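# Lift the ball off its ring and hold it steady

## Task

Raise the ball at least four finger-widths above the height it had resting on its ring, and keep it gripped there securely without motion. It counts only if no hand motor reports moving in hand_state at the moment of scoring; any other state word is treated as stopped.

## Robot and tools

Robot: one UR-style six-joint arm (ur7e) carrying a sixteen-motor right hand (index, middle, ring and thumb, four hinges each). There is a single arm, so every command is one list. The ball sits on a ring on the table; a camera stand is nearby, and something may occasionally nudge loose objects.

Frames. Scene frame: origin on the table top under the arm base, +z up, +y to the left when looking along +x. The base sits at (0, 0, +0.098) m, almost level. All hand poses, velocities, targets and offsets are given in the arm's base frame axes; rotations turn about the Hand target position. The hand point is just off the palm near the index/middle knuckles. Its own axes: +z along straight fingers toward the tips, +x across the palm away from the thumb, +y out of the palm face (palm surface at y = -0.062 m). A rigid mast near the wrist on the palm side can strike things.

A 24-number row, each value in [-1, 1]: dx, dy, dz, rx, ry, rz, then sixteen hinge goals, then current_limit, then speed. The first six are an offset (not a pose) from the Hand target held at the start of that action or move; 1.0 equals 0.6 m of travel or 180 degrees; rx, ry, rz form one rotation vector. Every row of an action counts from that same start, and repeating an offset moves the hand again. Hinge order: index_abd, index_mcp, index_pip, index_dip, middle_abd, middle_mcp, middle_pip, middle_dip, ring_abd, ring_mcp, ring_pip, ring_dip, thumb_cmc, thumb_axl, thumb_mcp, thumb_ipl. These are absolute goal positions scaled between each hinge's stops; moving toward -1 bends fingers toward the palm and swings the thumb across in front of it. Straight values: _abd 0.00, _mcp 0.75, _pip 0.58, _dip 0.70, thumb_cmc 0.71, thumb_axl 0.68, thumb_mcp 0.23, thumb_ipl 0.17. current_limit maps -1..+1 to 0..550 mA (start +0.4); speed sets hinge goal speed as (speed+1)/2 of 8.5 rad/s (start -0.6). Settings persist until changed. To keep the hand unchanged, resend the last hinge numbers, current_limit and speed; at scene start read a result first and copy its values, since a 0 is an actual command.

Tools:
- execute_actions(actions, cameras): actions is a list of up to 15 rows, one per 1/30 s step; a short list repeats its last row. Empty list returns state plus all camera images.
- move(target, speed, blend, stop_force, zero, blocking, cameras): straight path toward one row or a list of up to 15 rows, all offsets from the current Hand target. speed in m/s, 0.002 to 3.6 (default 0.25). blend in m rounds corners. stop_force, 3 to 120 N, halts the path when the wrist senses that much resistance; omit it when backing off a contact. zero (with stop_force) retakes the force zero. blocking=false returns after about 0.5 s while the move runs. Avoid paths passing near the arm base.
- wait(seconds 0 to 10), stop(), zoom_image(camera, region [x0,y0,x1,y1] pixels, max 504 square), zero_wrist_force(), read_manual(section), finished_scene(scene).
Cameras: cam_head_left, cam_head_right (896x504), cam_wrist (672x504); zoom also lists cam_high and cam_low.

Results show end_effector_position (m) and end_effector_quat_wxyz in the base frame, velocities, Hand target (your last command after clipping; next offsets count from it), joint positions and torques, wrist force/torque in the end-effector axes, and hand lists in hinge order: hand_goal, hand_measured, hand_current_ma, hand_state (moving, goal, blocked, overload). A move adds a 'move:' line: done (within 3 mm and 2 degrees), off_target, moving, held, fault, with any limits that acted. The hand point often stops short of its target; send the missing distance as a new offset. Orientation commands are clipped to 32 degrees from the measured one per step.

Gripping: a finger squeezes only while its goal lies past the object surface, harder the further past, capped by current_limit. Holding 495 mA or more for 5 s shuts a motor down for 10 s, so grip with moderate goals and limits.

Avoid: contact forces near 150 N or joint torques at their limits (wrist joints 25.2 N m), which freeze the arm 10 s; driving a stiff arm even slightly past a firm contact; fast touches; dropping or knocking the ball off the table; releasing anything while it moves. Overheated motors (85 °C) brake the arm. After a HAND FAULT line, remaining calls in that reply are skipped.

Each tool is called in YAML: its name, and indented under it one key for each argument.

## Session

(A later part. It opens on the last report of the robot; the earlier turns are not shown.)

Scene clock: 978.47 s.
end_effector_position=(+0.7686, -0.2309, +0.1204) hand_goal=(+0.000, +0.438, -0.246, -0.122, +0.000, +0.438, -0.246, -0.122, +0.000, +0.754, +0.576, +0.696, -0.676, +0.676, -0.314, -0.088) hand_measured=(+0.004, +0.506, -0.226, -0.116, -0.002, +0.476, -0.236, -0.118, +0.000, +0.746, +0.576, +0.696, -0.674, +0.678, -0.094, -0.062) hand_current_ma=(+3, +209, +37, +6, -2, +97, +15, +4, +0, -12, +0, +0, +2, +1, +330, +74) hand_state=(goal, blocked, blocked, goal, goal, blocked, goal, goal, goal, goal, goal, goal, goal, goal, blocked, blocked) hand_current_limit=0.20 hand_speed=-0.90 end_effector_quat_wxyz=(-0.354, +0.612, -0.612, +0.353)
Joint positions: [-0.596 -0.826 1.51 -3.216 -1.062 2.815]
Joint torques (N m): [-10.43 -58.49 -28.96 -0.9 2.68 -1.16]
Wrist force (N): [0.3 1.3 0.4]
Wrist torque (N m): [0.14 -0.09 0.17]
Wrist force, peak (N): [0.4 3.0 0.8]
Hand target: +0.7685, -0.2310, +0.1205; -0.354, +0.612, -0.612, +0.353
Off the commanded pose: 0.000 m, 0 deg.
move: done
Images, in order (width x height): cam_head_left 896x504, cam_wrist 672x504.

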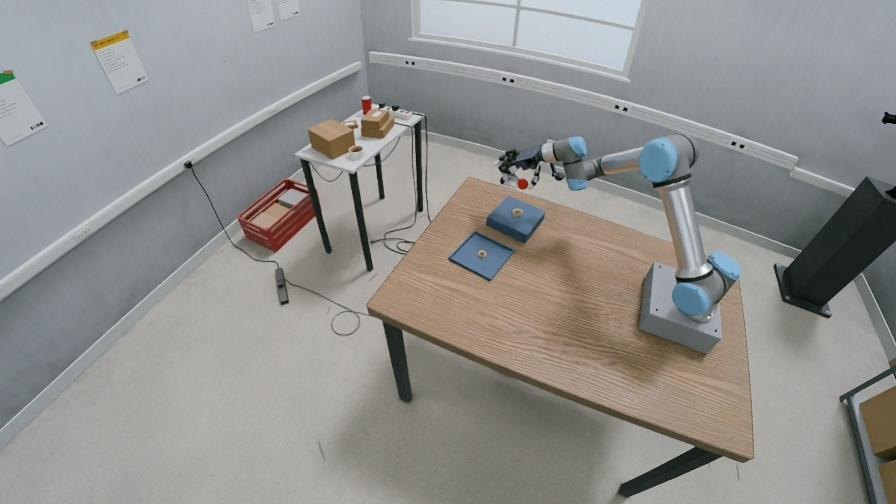

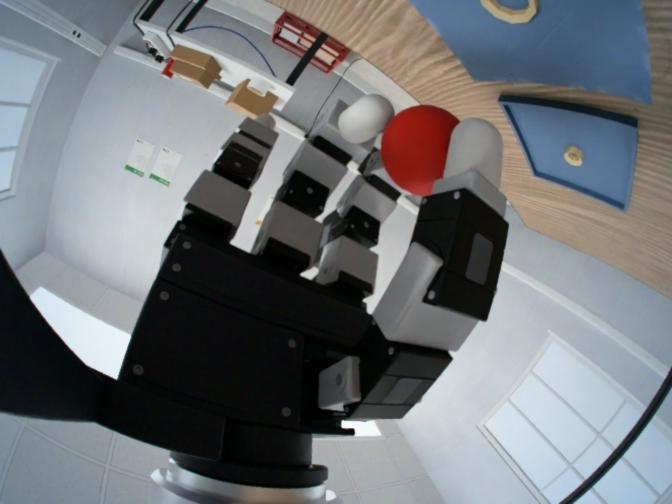

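finished_scene:
  scene: 1

The scene is finished: the task was done.


## Next scene

The same job, from a new start.

execute_actions:
  actions: []

zoom_image:
  camera: "cam_head_left"
  region: [430, 160, 610, 300]

zoom_image:
  camera: "cam_head_right"
  region: [430, 160, 610, 300]

Scene clock: 0.00 s.
end_effector_position=(+0.3211, +0.2088, +0.1976) hand_goal=(+0.000, +0.754, +0.576, +0.696, +0.000, +0.754, +0.576, +0.696, +0.000, +0.754, +0.576, +0.696, +0.714, +0.678, +0.226, +0.168) hand_measured=(+0.000, +0.754, +0.576, +0.696, +0.000, +0.754, +0.576, +0.696, +0.000, +0.754, +0.576, +0.696, +0.714, +0.678, +0.226, +0.168) hand_current_ma=(+0, +0, +0, +0, +0, +0, +0, +0, +0, +0, +0, +0, +0, +0, +0, +0) hand_state=(goal, goal, goal, goal, goal, goal, goal, goal, goal, goal, goal, goal, goal, goal, goal, goal) hand_current_limit=0.40 hand_speed=-0.60 end_effector_quat_wxyz=(+0.177, +0.738, -0.144, -0.635)
Joint positions: [0.274 -0.878 1.475 -0.732 -1.378 2.061]
Joint velocities: within noise
Joint torques (N m): no reading
Motor temperatures (°C): [32 35 34 47 38 39]
Wrist force (N): no reading
Wrist torque (N m): no reading
Wrist force, peak (N): no reading
Hand target: +0.3211, +0.2088, +0.1976; +0.177, +0.738, -0.144, -0.635

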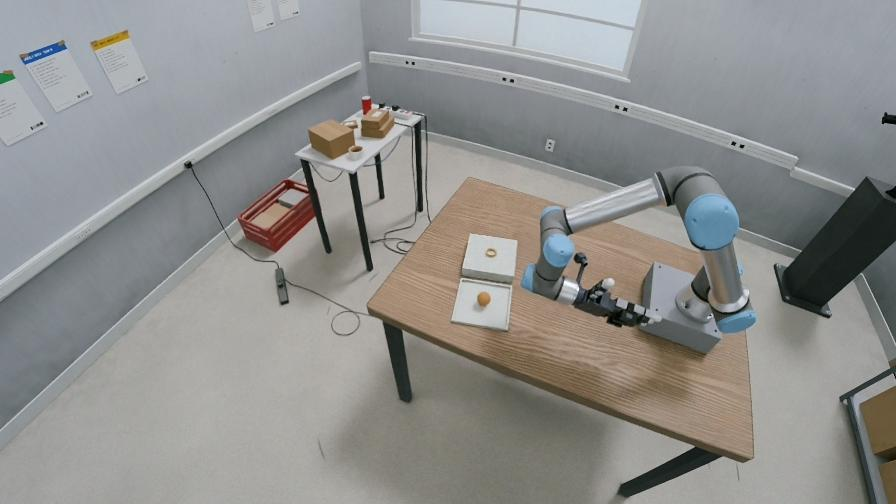

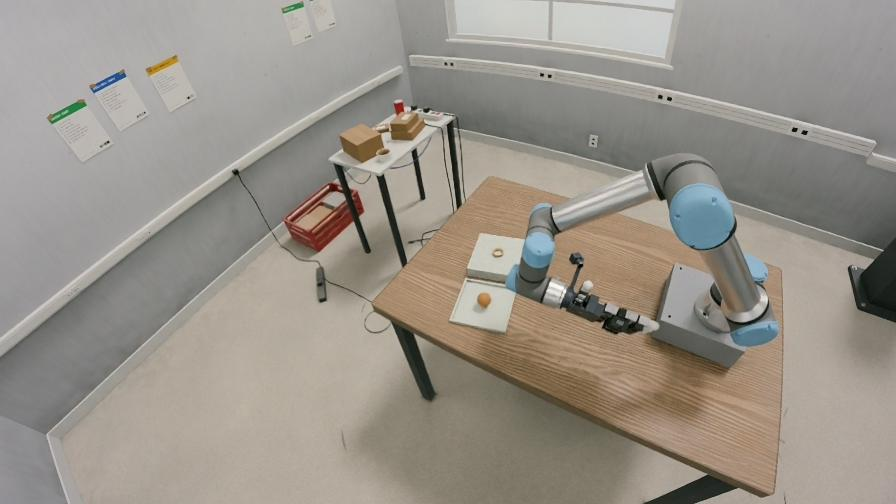

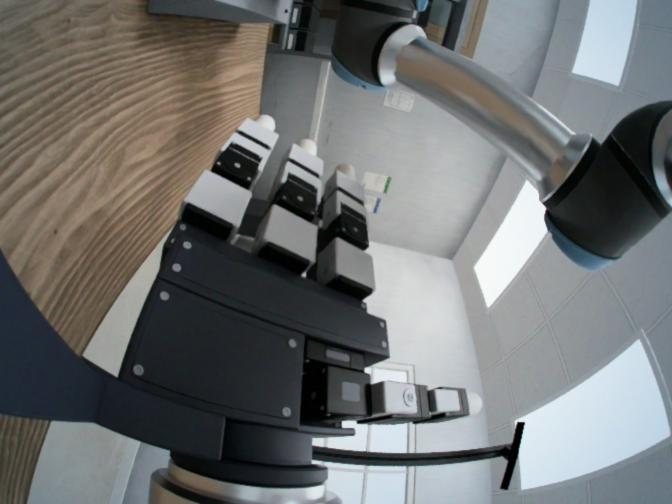

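Scaled by 2.800 from the camera's 896x504 image, which has a finer 1280x720 frame.

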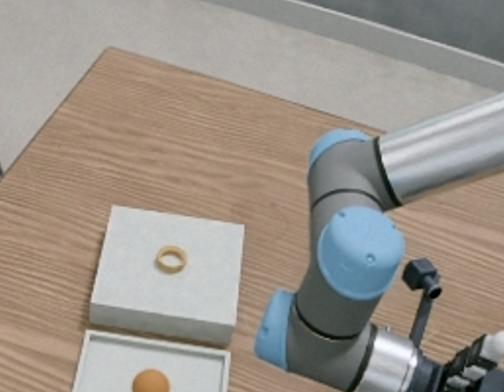

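Scaled by 2.800 from the camera's 896x504 image, which has a finer 1280x720 frame.

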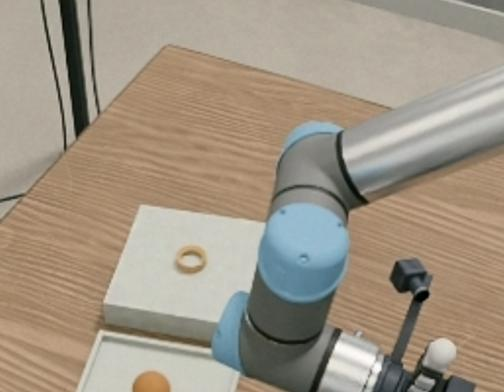

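move:
  target:
    - [0.2982, 0.0187, 0.104, -0.0305, -0.3501, -0.2274, 0.0, 0.6575, -0.2467, -0.1217, 0.0, 0.6575, -0.2467, -0.1217, 0.0, 0.95, 0.576, 0.696, -0.677, 0.6766, 0.0472, -0.0886, 0.2, -0.6]
    - [0.6865, 0.0457, -0.3427, -0.0610, -0.7002, -0.4549, 0.0, 0.6575, -0.2467, -0.1217, 0.0, 0.6575, -0.2467, -0.1217, 0.0, 0.95, 0.576, 0.696, -0.677, 0.6766, 0.0472, -0.0886, 0.2, -0.6]
  blend: [0.06, 0]
  speed: 0.6
  cameras: ["cam_head_left", "cam_wrist"]

zoom_image:
  camera: "cam_wrist"
  region: [336, 0, 588, 252]

zoom_image:
  camera: "cam_head_left"
  region: [420, 220, 560, 340]

Scene clock: 42.40 s.
end_effector_position=(+0.7329, +0.2362, -0.0079) hand_goal=(+0.000, +0.658, -0.246, -0.122, +0.000, +0.658, -0.246, -0.122, +0.000, +0.950, +0.576, +0.696, -0.676, +0.676, +0.048, -0.088) hand_measured=(+0.000, +0.654, -0.244, -0.118, +0.000, +0.654, -0.244, -0.118, +0.000, +0.942, +0.576, +0.696, -0.678, +0.676, +0.046, -0.086) hand_current_ma=(+0, -4, +3, +3, +0, -4, +2, +3, -1, -11, +0, +0, -1, +1, -1, +1) hand_state=(goal, goal, goal, goal, goal, goal, goal, goal, goal, goal, goal, goal, goal, goal, goal, goal) hand_current_limit=0.20 hand_speed=-0.60 end_effector_quat_wxyz=(-0.353, +0.612, -0.612, +0.354)
Joint positions: [0.136 -0.66 1.652 -3.606 -1.69 3.21]
Joint torques (N m): [10.54 -44.93 -24.84 -4.56 -1.19 1.49]
Wrist force (N): [-1.9 1.6 -0.5]
Wrist torque (N m): [0.21 0.11 -0.08]
Wrist force, peak (N): [-2.3 1.1 -1.7]
Hand target: +0.7330, +0.2362, -0.0080; -0.353, +0.612, -0.612, +0.354
Off the commanded pose: 0.000 m, 0 deg.
move: done
Images, in order (width x height): cam_head_left 896x504, cam_wrist 672x504.

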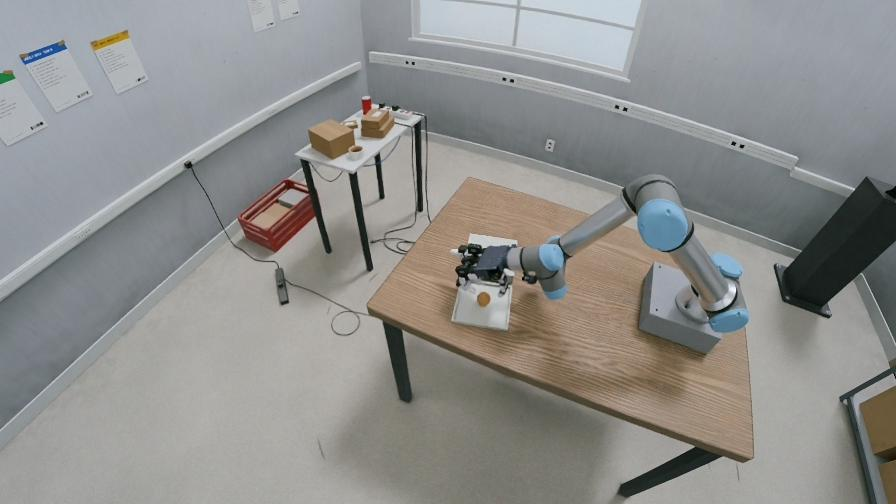

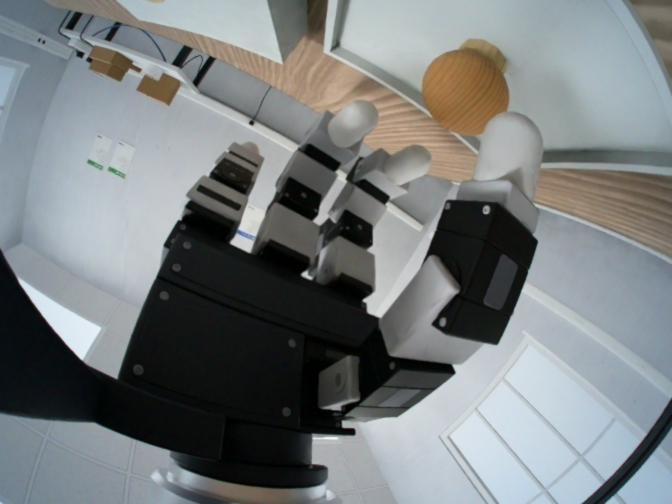

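Scaled by 2.000 from the camera's 672x504 image, which has a finer 960x720 frame.

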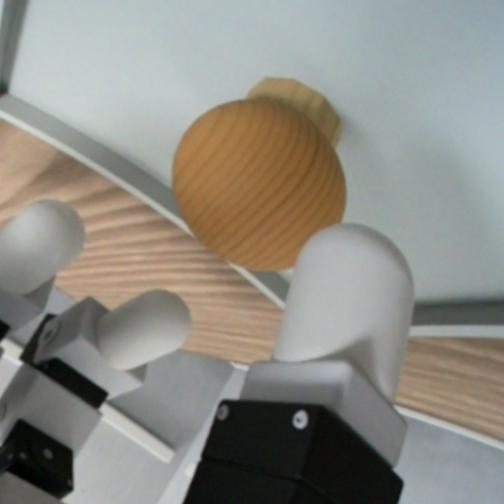

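Scaled by 3.600 from the camera's 896x504 image, which has a finer 1280x720 frame.

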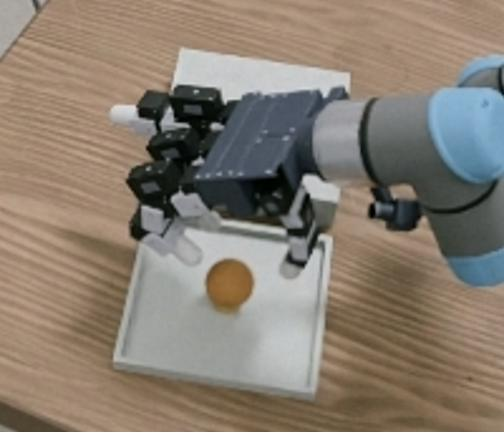

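move:
  target: [0.0017, 0.0067, -0.075, 0, 0, 0, 0.0, 0.6575, -0.2467, -0.1217, 0.0, 0.6575, -0.2467, -0.1217, 0.0, 0.95, 0.576, 0.696, -0.677, 0.6766, 0.0472, -0.0886, 0.2, -0.9]
  speed: 0.15

move:
  target: [0, 0, 0, 0, 0, 0, 0.0, 0.438, -0.2467, -0.1217, 0.0, 0.438, -0.2467, -0.1217, 0.0, 0.95, 0.576, 0.696, -0.677, 0.6766, -0.3146, -0.0886, 0.3, -0.9]

move:
  target: [0, 0, 0.2167, 0, 0, 0, 0.0, 0.438, -0.2467, -0.1217, 0.0, 0.438, -0.2467, -0.1217, 0.0, 0.95, 0.576, 0.696, -0.677, 0.6766, -0.3146, -0.0886, 0.3, -0.9]
  cameras: ["cam_head_left", "cam_wrist"]
  speed: 0.2

Scene clock: 54.37 s.
end_effector_position=(+0.7340, +0.2402, -0.0529) hand_goal=(+0.000, +0.658, -0.246, -0.122, +0.000, +0.658, -0.246, -0.122, +0.000, +0.950, +0.576, +0.696, -0.676, +0.676, +0.048, -0.088) hand_measured=(+0.000, +0.654, -0.244, -0.118, +0.000, +0.654, -0.244, -0.118, +0.000, +0.942, +0.576, +0.696, -0.678, +0.676, +0.046, -0.086) hand_current_ma=(+0, -5, +3, +3, +0, -5, +2, +3, -1, -12, +0, +0, -1, +1, -1, +1) hand_state=(goal, goal, goal, goal, goal, goal, goal, goal, goal, goal, goal, goal, goal, goal, goal, goal) hand_current_limit=0.20 hand_speed=-0.90 end_effector_quat_wxyz=(-0.353, +0.612, -0.612, +0.354)
Joint positions: [0.143 -0.566 1.62 -3.667 -1.695 3.213]
Joint torques (N m): [11.17 -44.91 -22.35 -4.36 -1.29 1.55]
Wrist force (N): [-2.1 1.8 -0.4]
Wrist torque (N m): [0.23 0.13 -0.08]
Wrist force, peak (N): [-2.1 2.6 0.3]
Hand target: +0.7340, +0.2402, -0.0530; -0.353, +0.612, -0.612, +0.354
Off the commanded pose: 0.000 m, 0 deg.
move: done

Scene clock: 55.23 s.
end_effector_position=(+0.7340, +0.2402, -0.0530) hand_goal=(+0.000, +0.438, -0.246, -0.122, +0.000, +0.438, -0.246, -0.122, +0.000, +0.950, +0.576, +0.696, -0.676, +0.676, -0.314, -0.088) hand_measured=(+0.000, +0.504, -0.232, -0.118, +0.000, +0.488, -0.238, -0.118, +0.000, +0.942, +0.576, +0.696, -0.678, +0.676, -0.056, -0.072) hand_current_ma=(+0, +196, +22, +3, +0, +135, +12, +3, -1, -12, +0, +0, -2, +0, +357, +43) hand_state=(goal, blocked, goal, goal, goal, blocked, goal, goal, goal, goal, goal, goal, goal, goal, blocked, goal) hand_current_limit=0.30 hand_speed=-0.90 end_effector_quat_wxyz=(-0.353, +0.612, -0.612, +0.354)
Joint positions: [0.143 -0.566 1.62 -3.667 -1.695 3.213]
Joint torques (N m): [11.57 -45.85 -20.73 -2.98 -1.03 1.38]
Wrist force (N): [-1.9 -1.0 -0.4]
Wrist torque (N m): [0.13 0.09 -0.07]
Wrist force, peak (N): [-2.1 1.9 -0.3]
Hand target: +0.7340, +0.2402, -0.0530; -0.353, +0.612, -0.612, +0.354
Off the commanded pose: 0.000 m, 0 deg.
move: done

Scene clock: 56.40 s.
end_effector_position=(+0.7340, +0.2403, +0.0769) hand_goal=(+0.000, +0.438, -0.246, -0.122, +0.000, +0.438, -0.246, -0.122, +0.000, +0.950, +0.576, +0.696, -0.676, +0.676, -0.314, -0.088) hand_measured=(+0.000, +0.496, -0.230, -0.118, +0.000, +0.480, -0.236, -0.118, +0.000, +0.942, +0.576, +0.696, -0.678, +0.676, -0.056, -0.064) hand_current_ma=(+0, +167, +28, +4, +0, +109, +16, +3, -1, -13, +0, +0, -1, +0, +357, +70) hand_state=(goal, blocked, goal, goal, goal, blocked, goal, goal, goal, goal, goal, goal, goal, goal, blocked, blocked) hand_current_limit=0.30 hand_speed=-0.90 end_effector_quat_wxyz=(-0.353, +0.612, -0.612, +0.354)
Joint positions: [0.143 -0.815 1.657 -3.455 -1.695 3.213]
Joint torques (N m): [-9.77 -58.06 -9.81 -0.92 1.58 -0.11]
Wrist force (N): [-1.9 2.2 -0.2]
Wrist torque (N m): [0.25 0.13 -0.09]
Wrist force, peak (N): [-1.6 3.4 0.9]
Hand target: +0.7340, +0.2402, +0.0770; -0.353, +0.612, -0.612, +0.354
Off the commanded pose: 0.000 m, 0 deg.
move: done
Images, in order (width x height): cam_head_left 896x504, cam_wrist 672x504.

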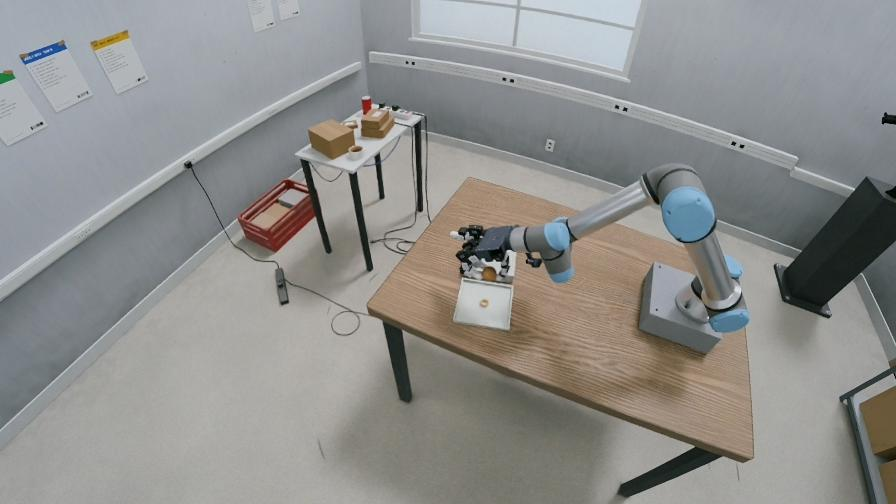

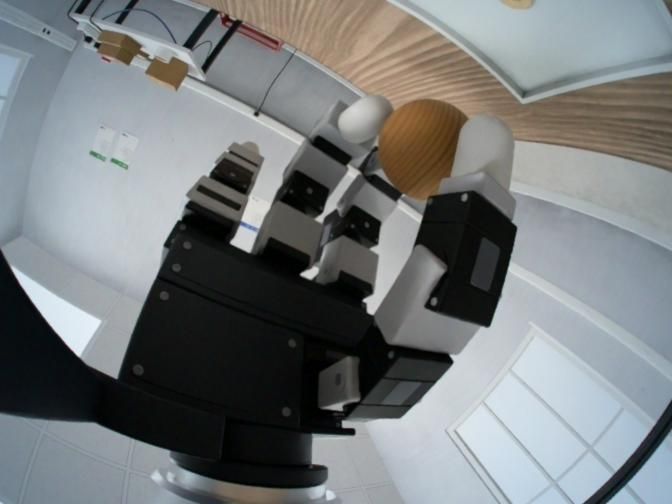

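finished_scene:
  scene: 2

The scene is finished: the task was done.


## Next scene

The same job, from a new start.

execute_actions:
  actions: []

zoom_image:
  camera: "cam_head_left"
  region: [420, 170, 600, 350]

zoom_image:
  camera: "cam_head_right"
  region: [420, 170, 600, 350]

Scene clock: 0.00 s.
end_effector_position=(+0.2200, +0.2928, +0.2751) hand_goal=(+0.000, +0.754, +0.576, +0.696, +0.000, +0.754, +0.576, +0.696, +0.000, +0.754, +0.576, +0.696, +0.714, +0.678, +0.226, +0.168) hand_measured=(+0.000, +0.754, +0.576, +0.696, +0.000, +0.754, +0.576, +0.696, +0.000, +0.754, +0.576, +0.696, +0.714, +0.678, +0.226, +0.168) hand_current_ma=(+0, +0, +0, +0, +0, +0, +0, +0, +0, +0, +0, +0, +0, +0, +0, +0) hand_state=(goal, goal, goal, goal, goal, goal, goal, goal, goal, goal, goal, goal, goal, goal, goal, goal) hand_current_limit=0.40 hand_speed=-0.60 end_effector_quat_wxyz=(-0.031, +0.033, +0.995, -0.093)
Joint positions: [0.463 -2.038 2.064 -1.452 -1.704 -1.032]
Joint velocities: within noise
Joint torques (N m): no reading
Motor temperatures (°C): [32 34 33 46 38 39]
Wrist force (N): no reading
Wrist torque (N m): no reading
Wrist force, peak (N): no reading
Hand target: +0.2200, +0.2928, +0.2751; -0.031, +0.033, +0.995, -0.093

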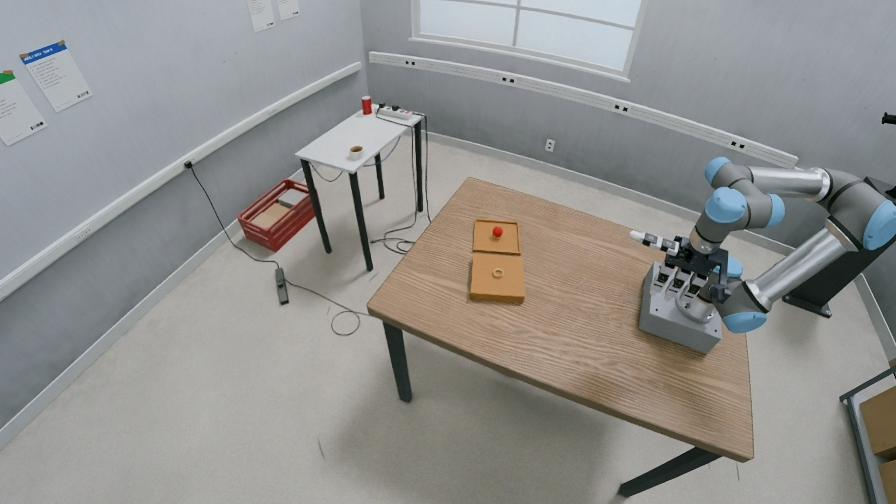

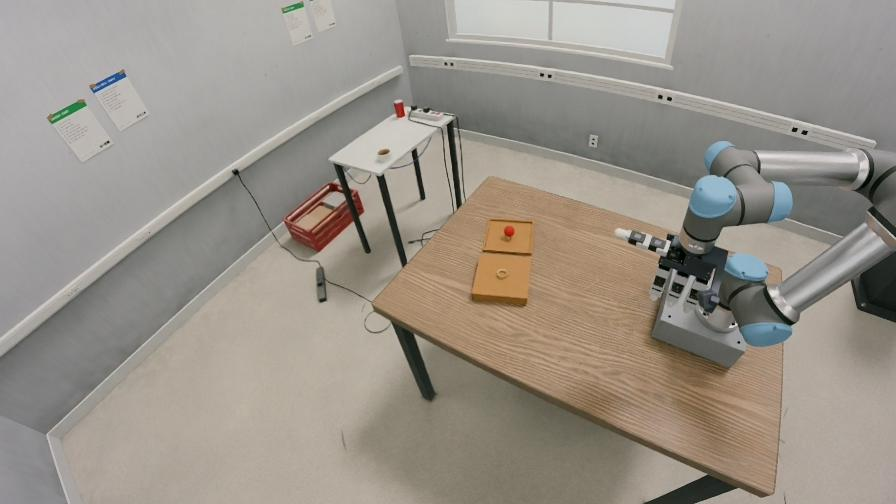

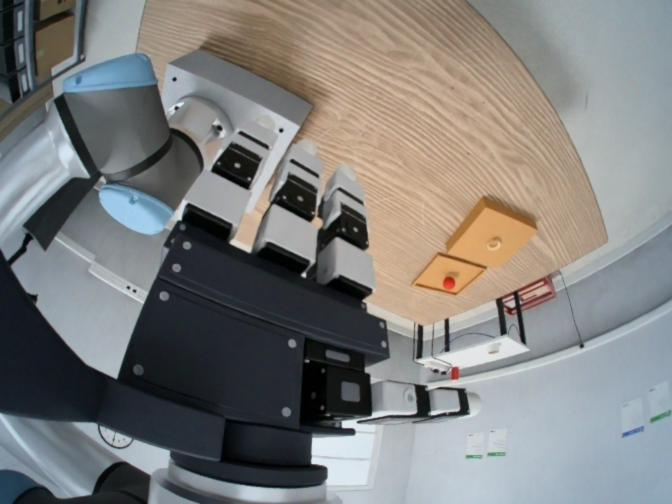

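Scaled by 2.800 from the camera's 896x504 image, which has a finer 1280x720 frame.

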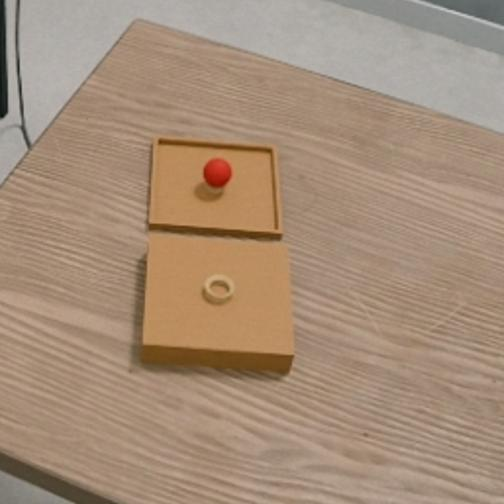

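Scaled by 2.800 from the camera's 896x504 image, which has a finer 1280x720 frame.

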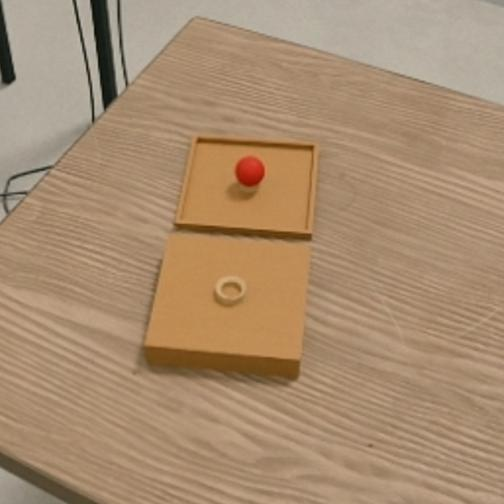

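move:
  target: [0.55, -0.4047, -0.0418, -0.1056, -0.1109, 0.2473, 0.0, 0.6575, -0.2467, -0.1217, 0.0, 0.6575, -0.2467, -0.1217, 0.0, 0.95, 0.576, 0.696, -0.677, 0.6766, 0.0472, -0.0886, 0.2, -0.6]
  speed: 0.5

move:
  target: [0.4282, -0.251, -0.4227, -0.1056, -0.1109, 0.2473, 0.0, 0.6575, -0.2467, -0.1217, 0.0, 0.6575, -0.2467, -0.1217, 0.0, 0.95, 0.576, 0.696, -0.677, 0.6766, 0.0472, -0.0886, 0.2, -0.6]
  speed: 0.45
  cameras: ["cam_head_left", "cam_wrist"]

zoom_image:
  camera: "cam_wrist"
  region: [336, 0, 588, 252]

zoom_image:
  camera: "cam_head_left"
  region: [430, 170, 570, 290]

Scene clock: 33.63 s.
end_effector_position=(+0.5499, +0.0500, +0.2500) hand_goal=(+0.000, +0.658, -0.246, -0.122, +0.000, +0.658, -0.246, -0.122, +0.000, +0.950, +0.576, +0.696, -0.676, +0.676, +0.048, -0.088) hand_measured=(+0.000, +0.658, -0.242, -0.118, +0.000, +0.658, -0.242, -0.118, +0.000, +0.936, +0.576, +0.696, -0.674, +0.678, +0.046, -0.086) hand_current_ma=(+0, +0, +5, +3, +0, +0, +5, +4, +0, -27, +0, +0, +1, +1, -2, +2) hand_state=(goal, goal, goal, goal, goal, goal, goal, goal, goal, goal, goal, goal, goal, goal, goal, goal) hand_current_limit=0.20 hand_speed=-0.60 end_effector_quat_wxyz=(+0.179, -0.323, +0.895, -0.249)
Joint positions: [-0.174 -1.553 1.978 -2.574 -1.815 -2.51]
Joint torques (N m): [-11.64 -16.13 -32.1 -5.13 1.84 -0.62]
Wrist force (N): [0.4 0.5 -0.1]
Wrist torque (N m): [0.13 -0.07 0.22]
Wrist force, peak (N): [1.4 1.3 -0.5]
Hand target: +0.5500, +0.0500, +0.2500; +0.179, -0.323, +0.895, -0.249
Off the commanded pose: 0.000 m, 0 deg.
move: done

Scene clock: 35.40 s.
end_effector_position=(+0.8069, -0.1006, -0.0036) hand_goal=(+0.000, +0.658, -0.246, -0.122, +0.000, +0.658, -0.246, -0.122, +0.000, +0.950, +0.576, +0.696, -0.676, +0.676, +0.048, -0.088) hand_measured=(+0.000, +0.654, -0.244, -0.118, +0.000, +0.654, -0.244, -0.118, +0.000, +0.936, +0.576, +0.696, -0.674, +0.678, +0.046, -0.086) hand_current_ma=(+0, -5, +3, +3, +0, -4, +2, +4, +0, -27, +0, +0, +1, +1, -2, +2) hand_state=(goal, goal, goal, goal, goal, goal, goal, goal, goal, goal, goal, goal, goal, goal, goal, goal) hand_current_limit=0.20 hand_speed=-0.60 end_effector_quat_wxyz=(-0.353, +0.613, -0.612, +0.354)
Joint positions: [-0.389 -0.608 1.498 -3.473 -1.237 -3.345]
Joint torques (N m): [-12.8 -49.43 -26.77 -0.29 2.12 -1.22]
Wrist force (N): [0.7 1.4 -0.3]
Wrist torque (N m): [0.26 -0.09 0.28]
Wrist force, peak (N): [1.6 2.0 0.9]
Hand target: +0.8069, -0.1006, -0.0036; -0.353, +0.613, -0.612, +0.354
Off the commanded pose: 0.000 m, 0 deg.
move: done
Images, in order (width x height): cam_head_left 896x504, cam_wrist 672x504.

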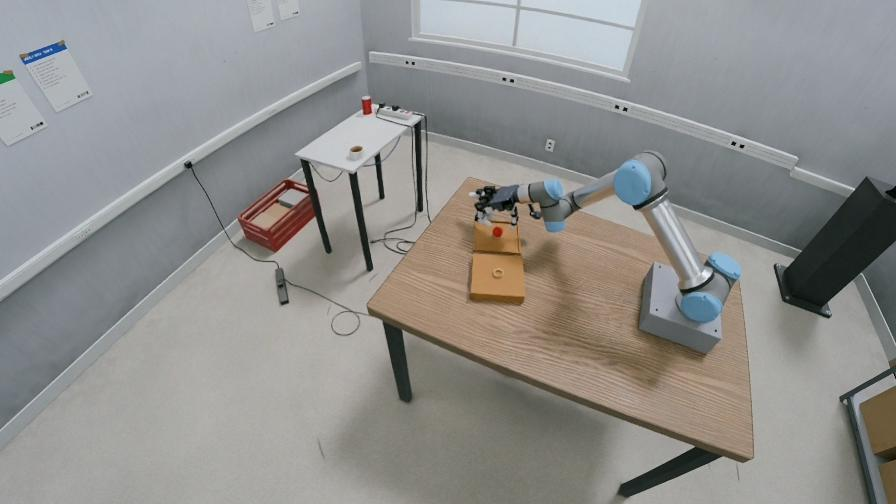

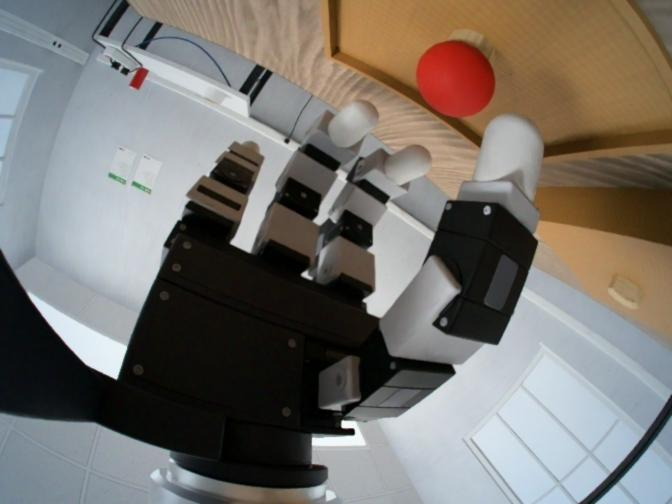

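Scaled by 2.000 from the camera's 672x504 image, which has a finer 960x720 frame.

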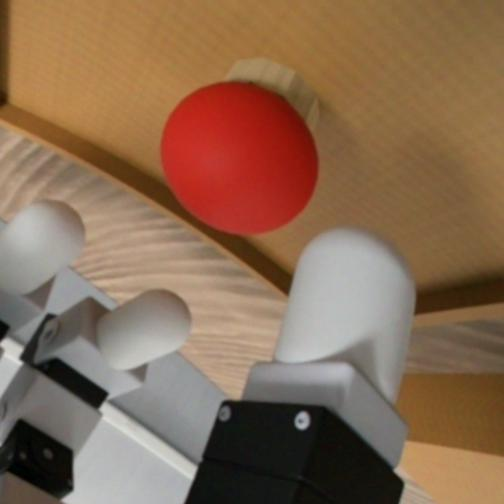

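Scaled by 3.600 from the camera's 896x504 image, which has a finer 1280x720 frame.

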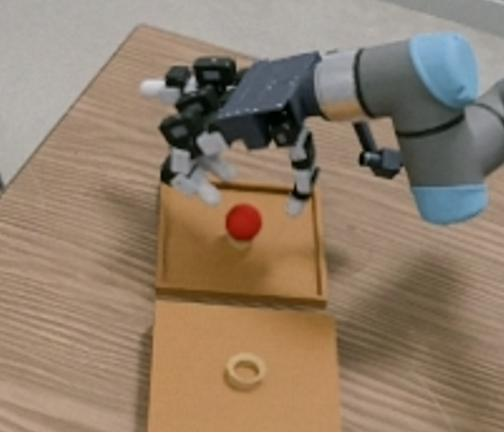

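move:
  target: [0.0033, -0.0062, -0.0783, 0, 0, 0, 0.0, 0.6575, -0.2467, -0.1217, 0.0, 0.6575, -0.2467, -0.1217, 0.0, 0.95, 0.576, 0.696, -0.677, 0.6766, 0.0472, -0.0886, 0.2, -0.9]
  speed: 0.15

move:
  target: [0, 0, 0, 0, 0, 0, 0.0, 0.42, -0.2467, -0.1217, 0.0, 0.42, -0.2467, -0.1217, 0.0, 0.95, 0.576, 0.696, -0.677, 0.6766, -0.3146, -0.0886, 0.3, -0.9]

move:
  target: [0, 0, 0.2167, 0, 0, 0, 0.0, 0.42, -0.2467, -0.1217, 0.0, 0.42, -0.2467, -0.1217, 0.0, 0.95, 0.576, 0.696, -0.677, 0.6766, -0.3146, -0.0886, 0.3, -0.9]
  cameras: ["cam_head_left", "cam_wrist"]
  speed: 0.2

Scene clock: 44.23 s.
end_effector_position=(+0.8089, -0.1043, -0.0505) hand_goal=(+0.000, +0.658, -0.246, -0.122, +0.000, +0.658, -0.246, -0.122, +0.000, +0.950, +0.576, +0.696, -0.676, +0.676, +0.048, -0.088) hand_measured=(+0.000, +0.654, -0.244, -0.118, +0.000, +0.654, -0.244, -0.118, +0.000, +0.936, +0.576, +0.696, -0.674, +0.678, +0.046, -0.086) hand_current_ma=(+0, -5, +3, +3, +0, -5, +2, +4, +0, -27, +0, +0, +1, +1, -2, +2) hand_state=(goal, goal, goal, goal, goal, goal, goal, goal, goal, goal, goal, goal, goal, goal, goal, goal) hand_current_limit=0.20 hand_speed=-0.90 end_effector_quat_wxyz=(-0.353, +0.613, -0.612, +0.354)
Joint positions: [-0.394 -0.516 1.464 -3.531 -1.233 -3.348]
Joint torques (N m): [-11.9 -46.52 -24.21 -4.88 2.34 -0.91]
Wrist force (N): [0.2 1.4 -0.2]
Wrist torque (N m): [0.23 -0.05 0.24]
Wrist force, peak (N): [0.4 1.7 0.1]
Hand target: +0.8089, -0.1043, -0.0506; -0.353, +0.613, -0.612, +0.354
Off the commanded pose: 0.000 m, 0 deg.
move: done

Scene clock: 45.17 s.
end_effector_position=(+0.8089, -0.1043, -0.0506) hand_goal=(+0.000, +0.420, -0.246, -0.122, +0.000, +0.420, -0.246, -0.122, +0.000, +0.950, +0.576, +0.696, -0.676, +0.676, -0.314, -0.088) hand_measured=(+0.002, +0.482, -0.232, -0.118, -0.002, +0.472, -0.236, -0.118, +0.000, +0.936, +0.576, +0.696, -0.674, +0.678, -0.080, -0.070) hand_current_ma=(+1, +181, +21, +3, -1, +143, +15, +4, +0, -27, +0, +0, +1, +1, +357, +44) hand_state=(goal, blocked, goal, goal, goal, blocked, goal, goal, goal, goal, goal, goal, goal, goal, blocked, goal) hand_current_limit=0.30 hand_speed=-0.90 end_effector_quat_wxyz=(-0.353, +0.613, -0.612, +0.354)
Joint positions: [-0.394 -0.516 1.464 -3.531 -1.233 -3.348]
Joint torques (N m): [-10.18 -49.29 -22.24 -3.85 1.32 -0.96]
Wrist force (N): [0.2 -1.3 -0.5]
Wrist torque (N m): [0.14 -0.06 0.24]
Wrist force, peak (N): [0.8 1.3 -0.5]
Hand target: +0.8089, -0.1043, -0.0506; -0.353, +0.613, -0.612, +0.354
Off the commanded pose: 0.000 m, 0 deg.
move: done

Scene clock: 46.33 s.
end_effector_position=(+0.8089, -0.1043, +0.0793) hand_goal=(+0.000, +0.420, -0.246, -0.122, +0.000, +0.420, -0.246, -0.122, +0.000, +0.950, +0.576, +0.696, -0.676, +0.676, -0.314, -0.088) hand_measured=(+0.002, +0.474, -0.230, -0.118, -0.002, +0.466, -0.234, -0.118, +0.000, +0.936, +0.576, +0.696, -0.674, +0.678, -0.080, -0.064) hand_current_ma=(+1, +155, +25, +3, -1, +121, +17, +4, +0, -27, +0, +0, +1, +1, +357, +68) hand_state=(goal, blocked, goal, goal, goal, blocked, goal, goal, goal, goal, goal, goal, goal, goal, blocked, blocked) hand_current_limit=0.30 hand_speed=-0.90 end_effector_quat_wxyz=(-0.353, +0.613, -0.612, +0.354)
Joint positions: [-0.394 -0.747 1.498 -3.334 -1.233 -3.348]
Joint torques (N m): [-11.41 -61.01 -12.12 -0.52 2.15 -1.34]
Wrist force (N): [0.6 1.2 -0.6]
Wrist torque (N m): [0.24 -0.07 0.25]
Wrist force, peak (N): [0.4 2.8 0.5]
Hand target: +0.8089, -0.1043, +0.0794; -0.353, +0.613, -0.612, +0.354
Off the commanded pose: 0.000 m, 0 deg.
move: done
Images, in order (width x height): cam_head_left 896x504, cam_wrist 672x504.

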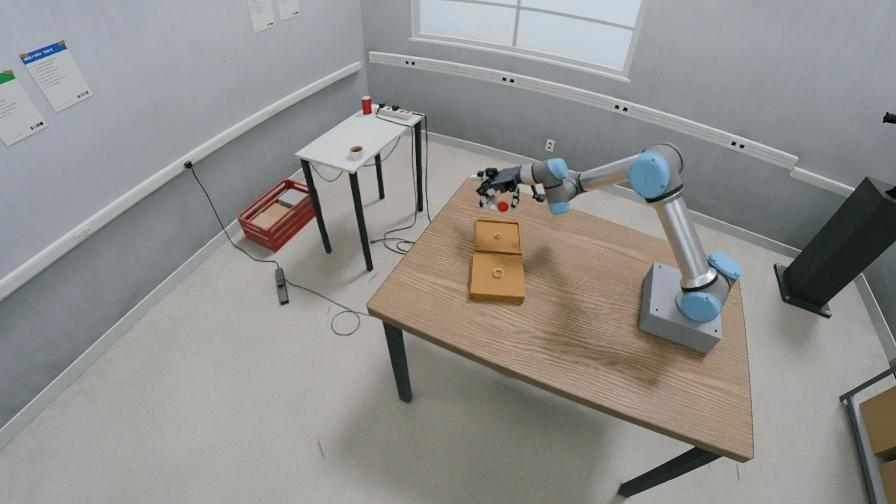

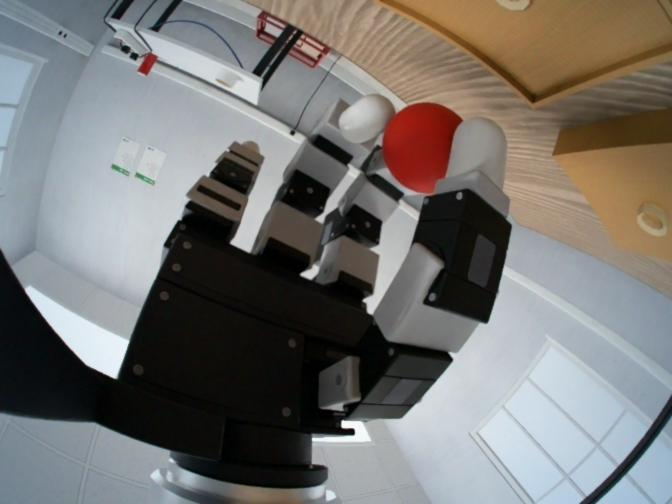

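finished_scene:
  scene: 3

The scene is finished: the task was done.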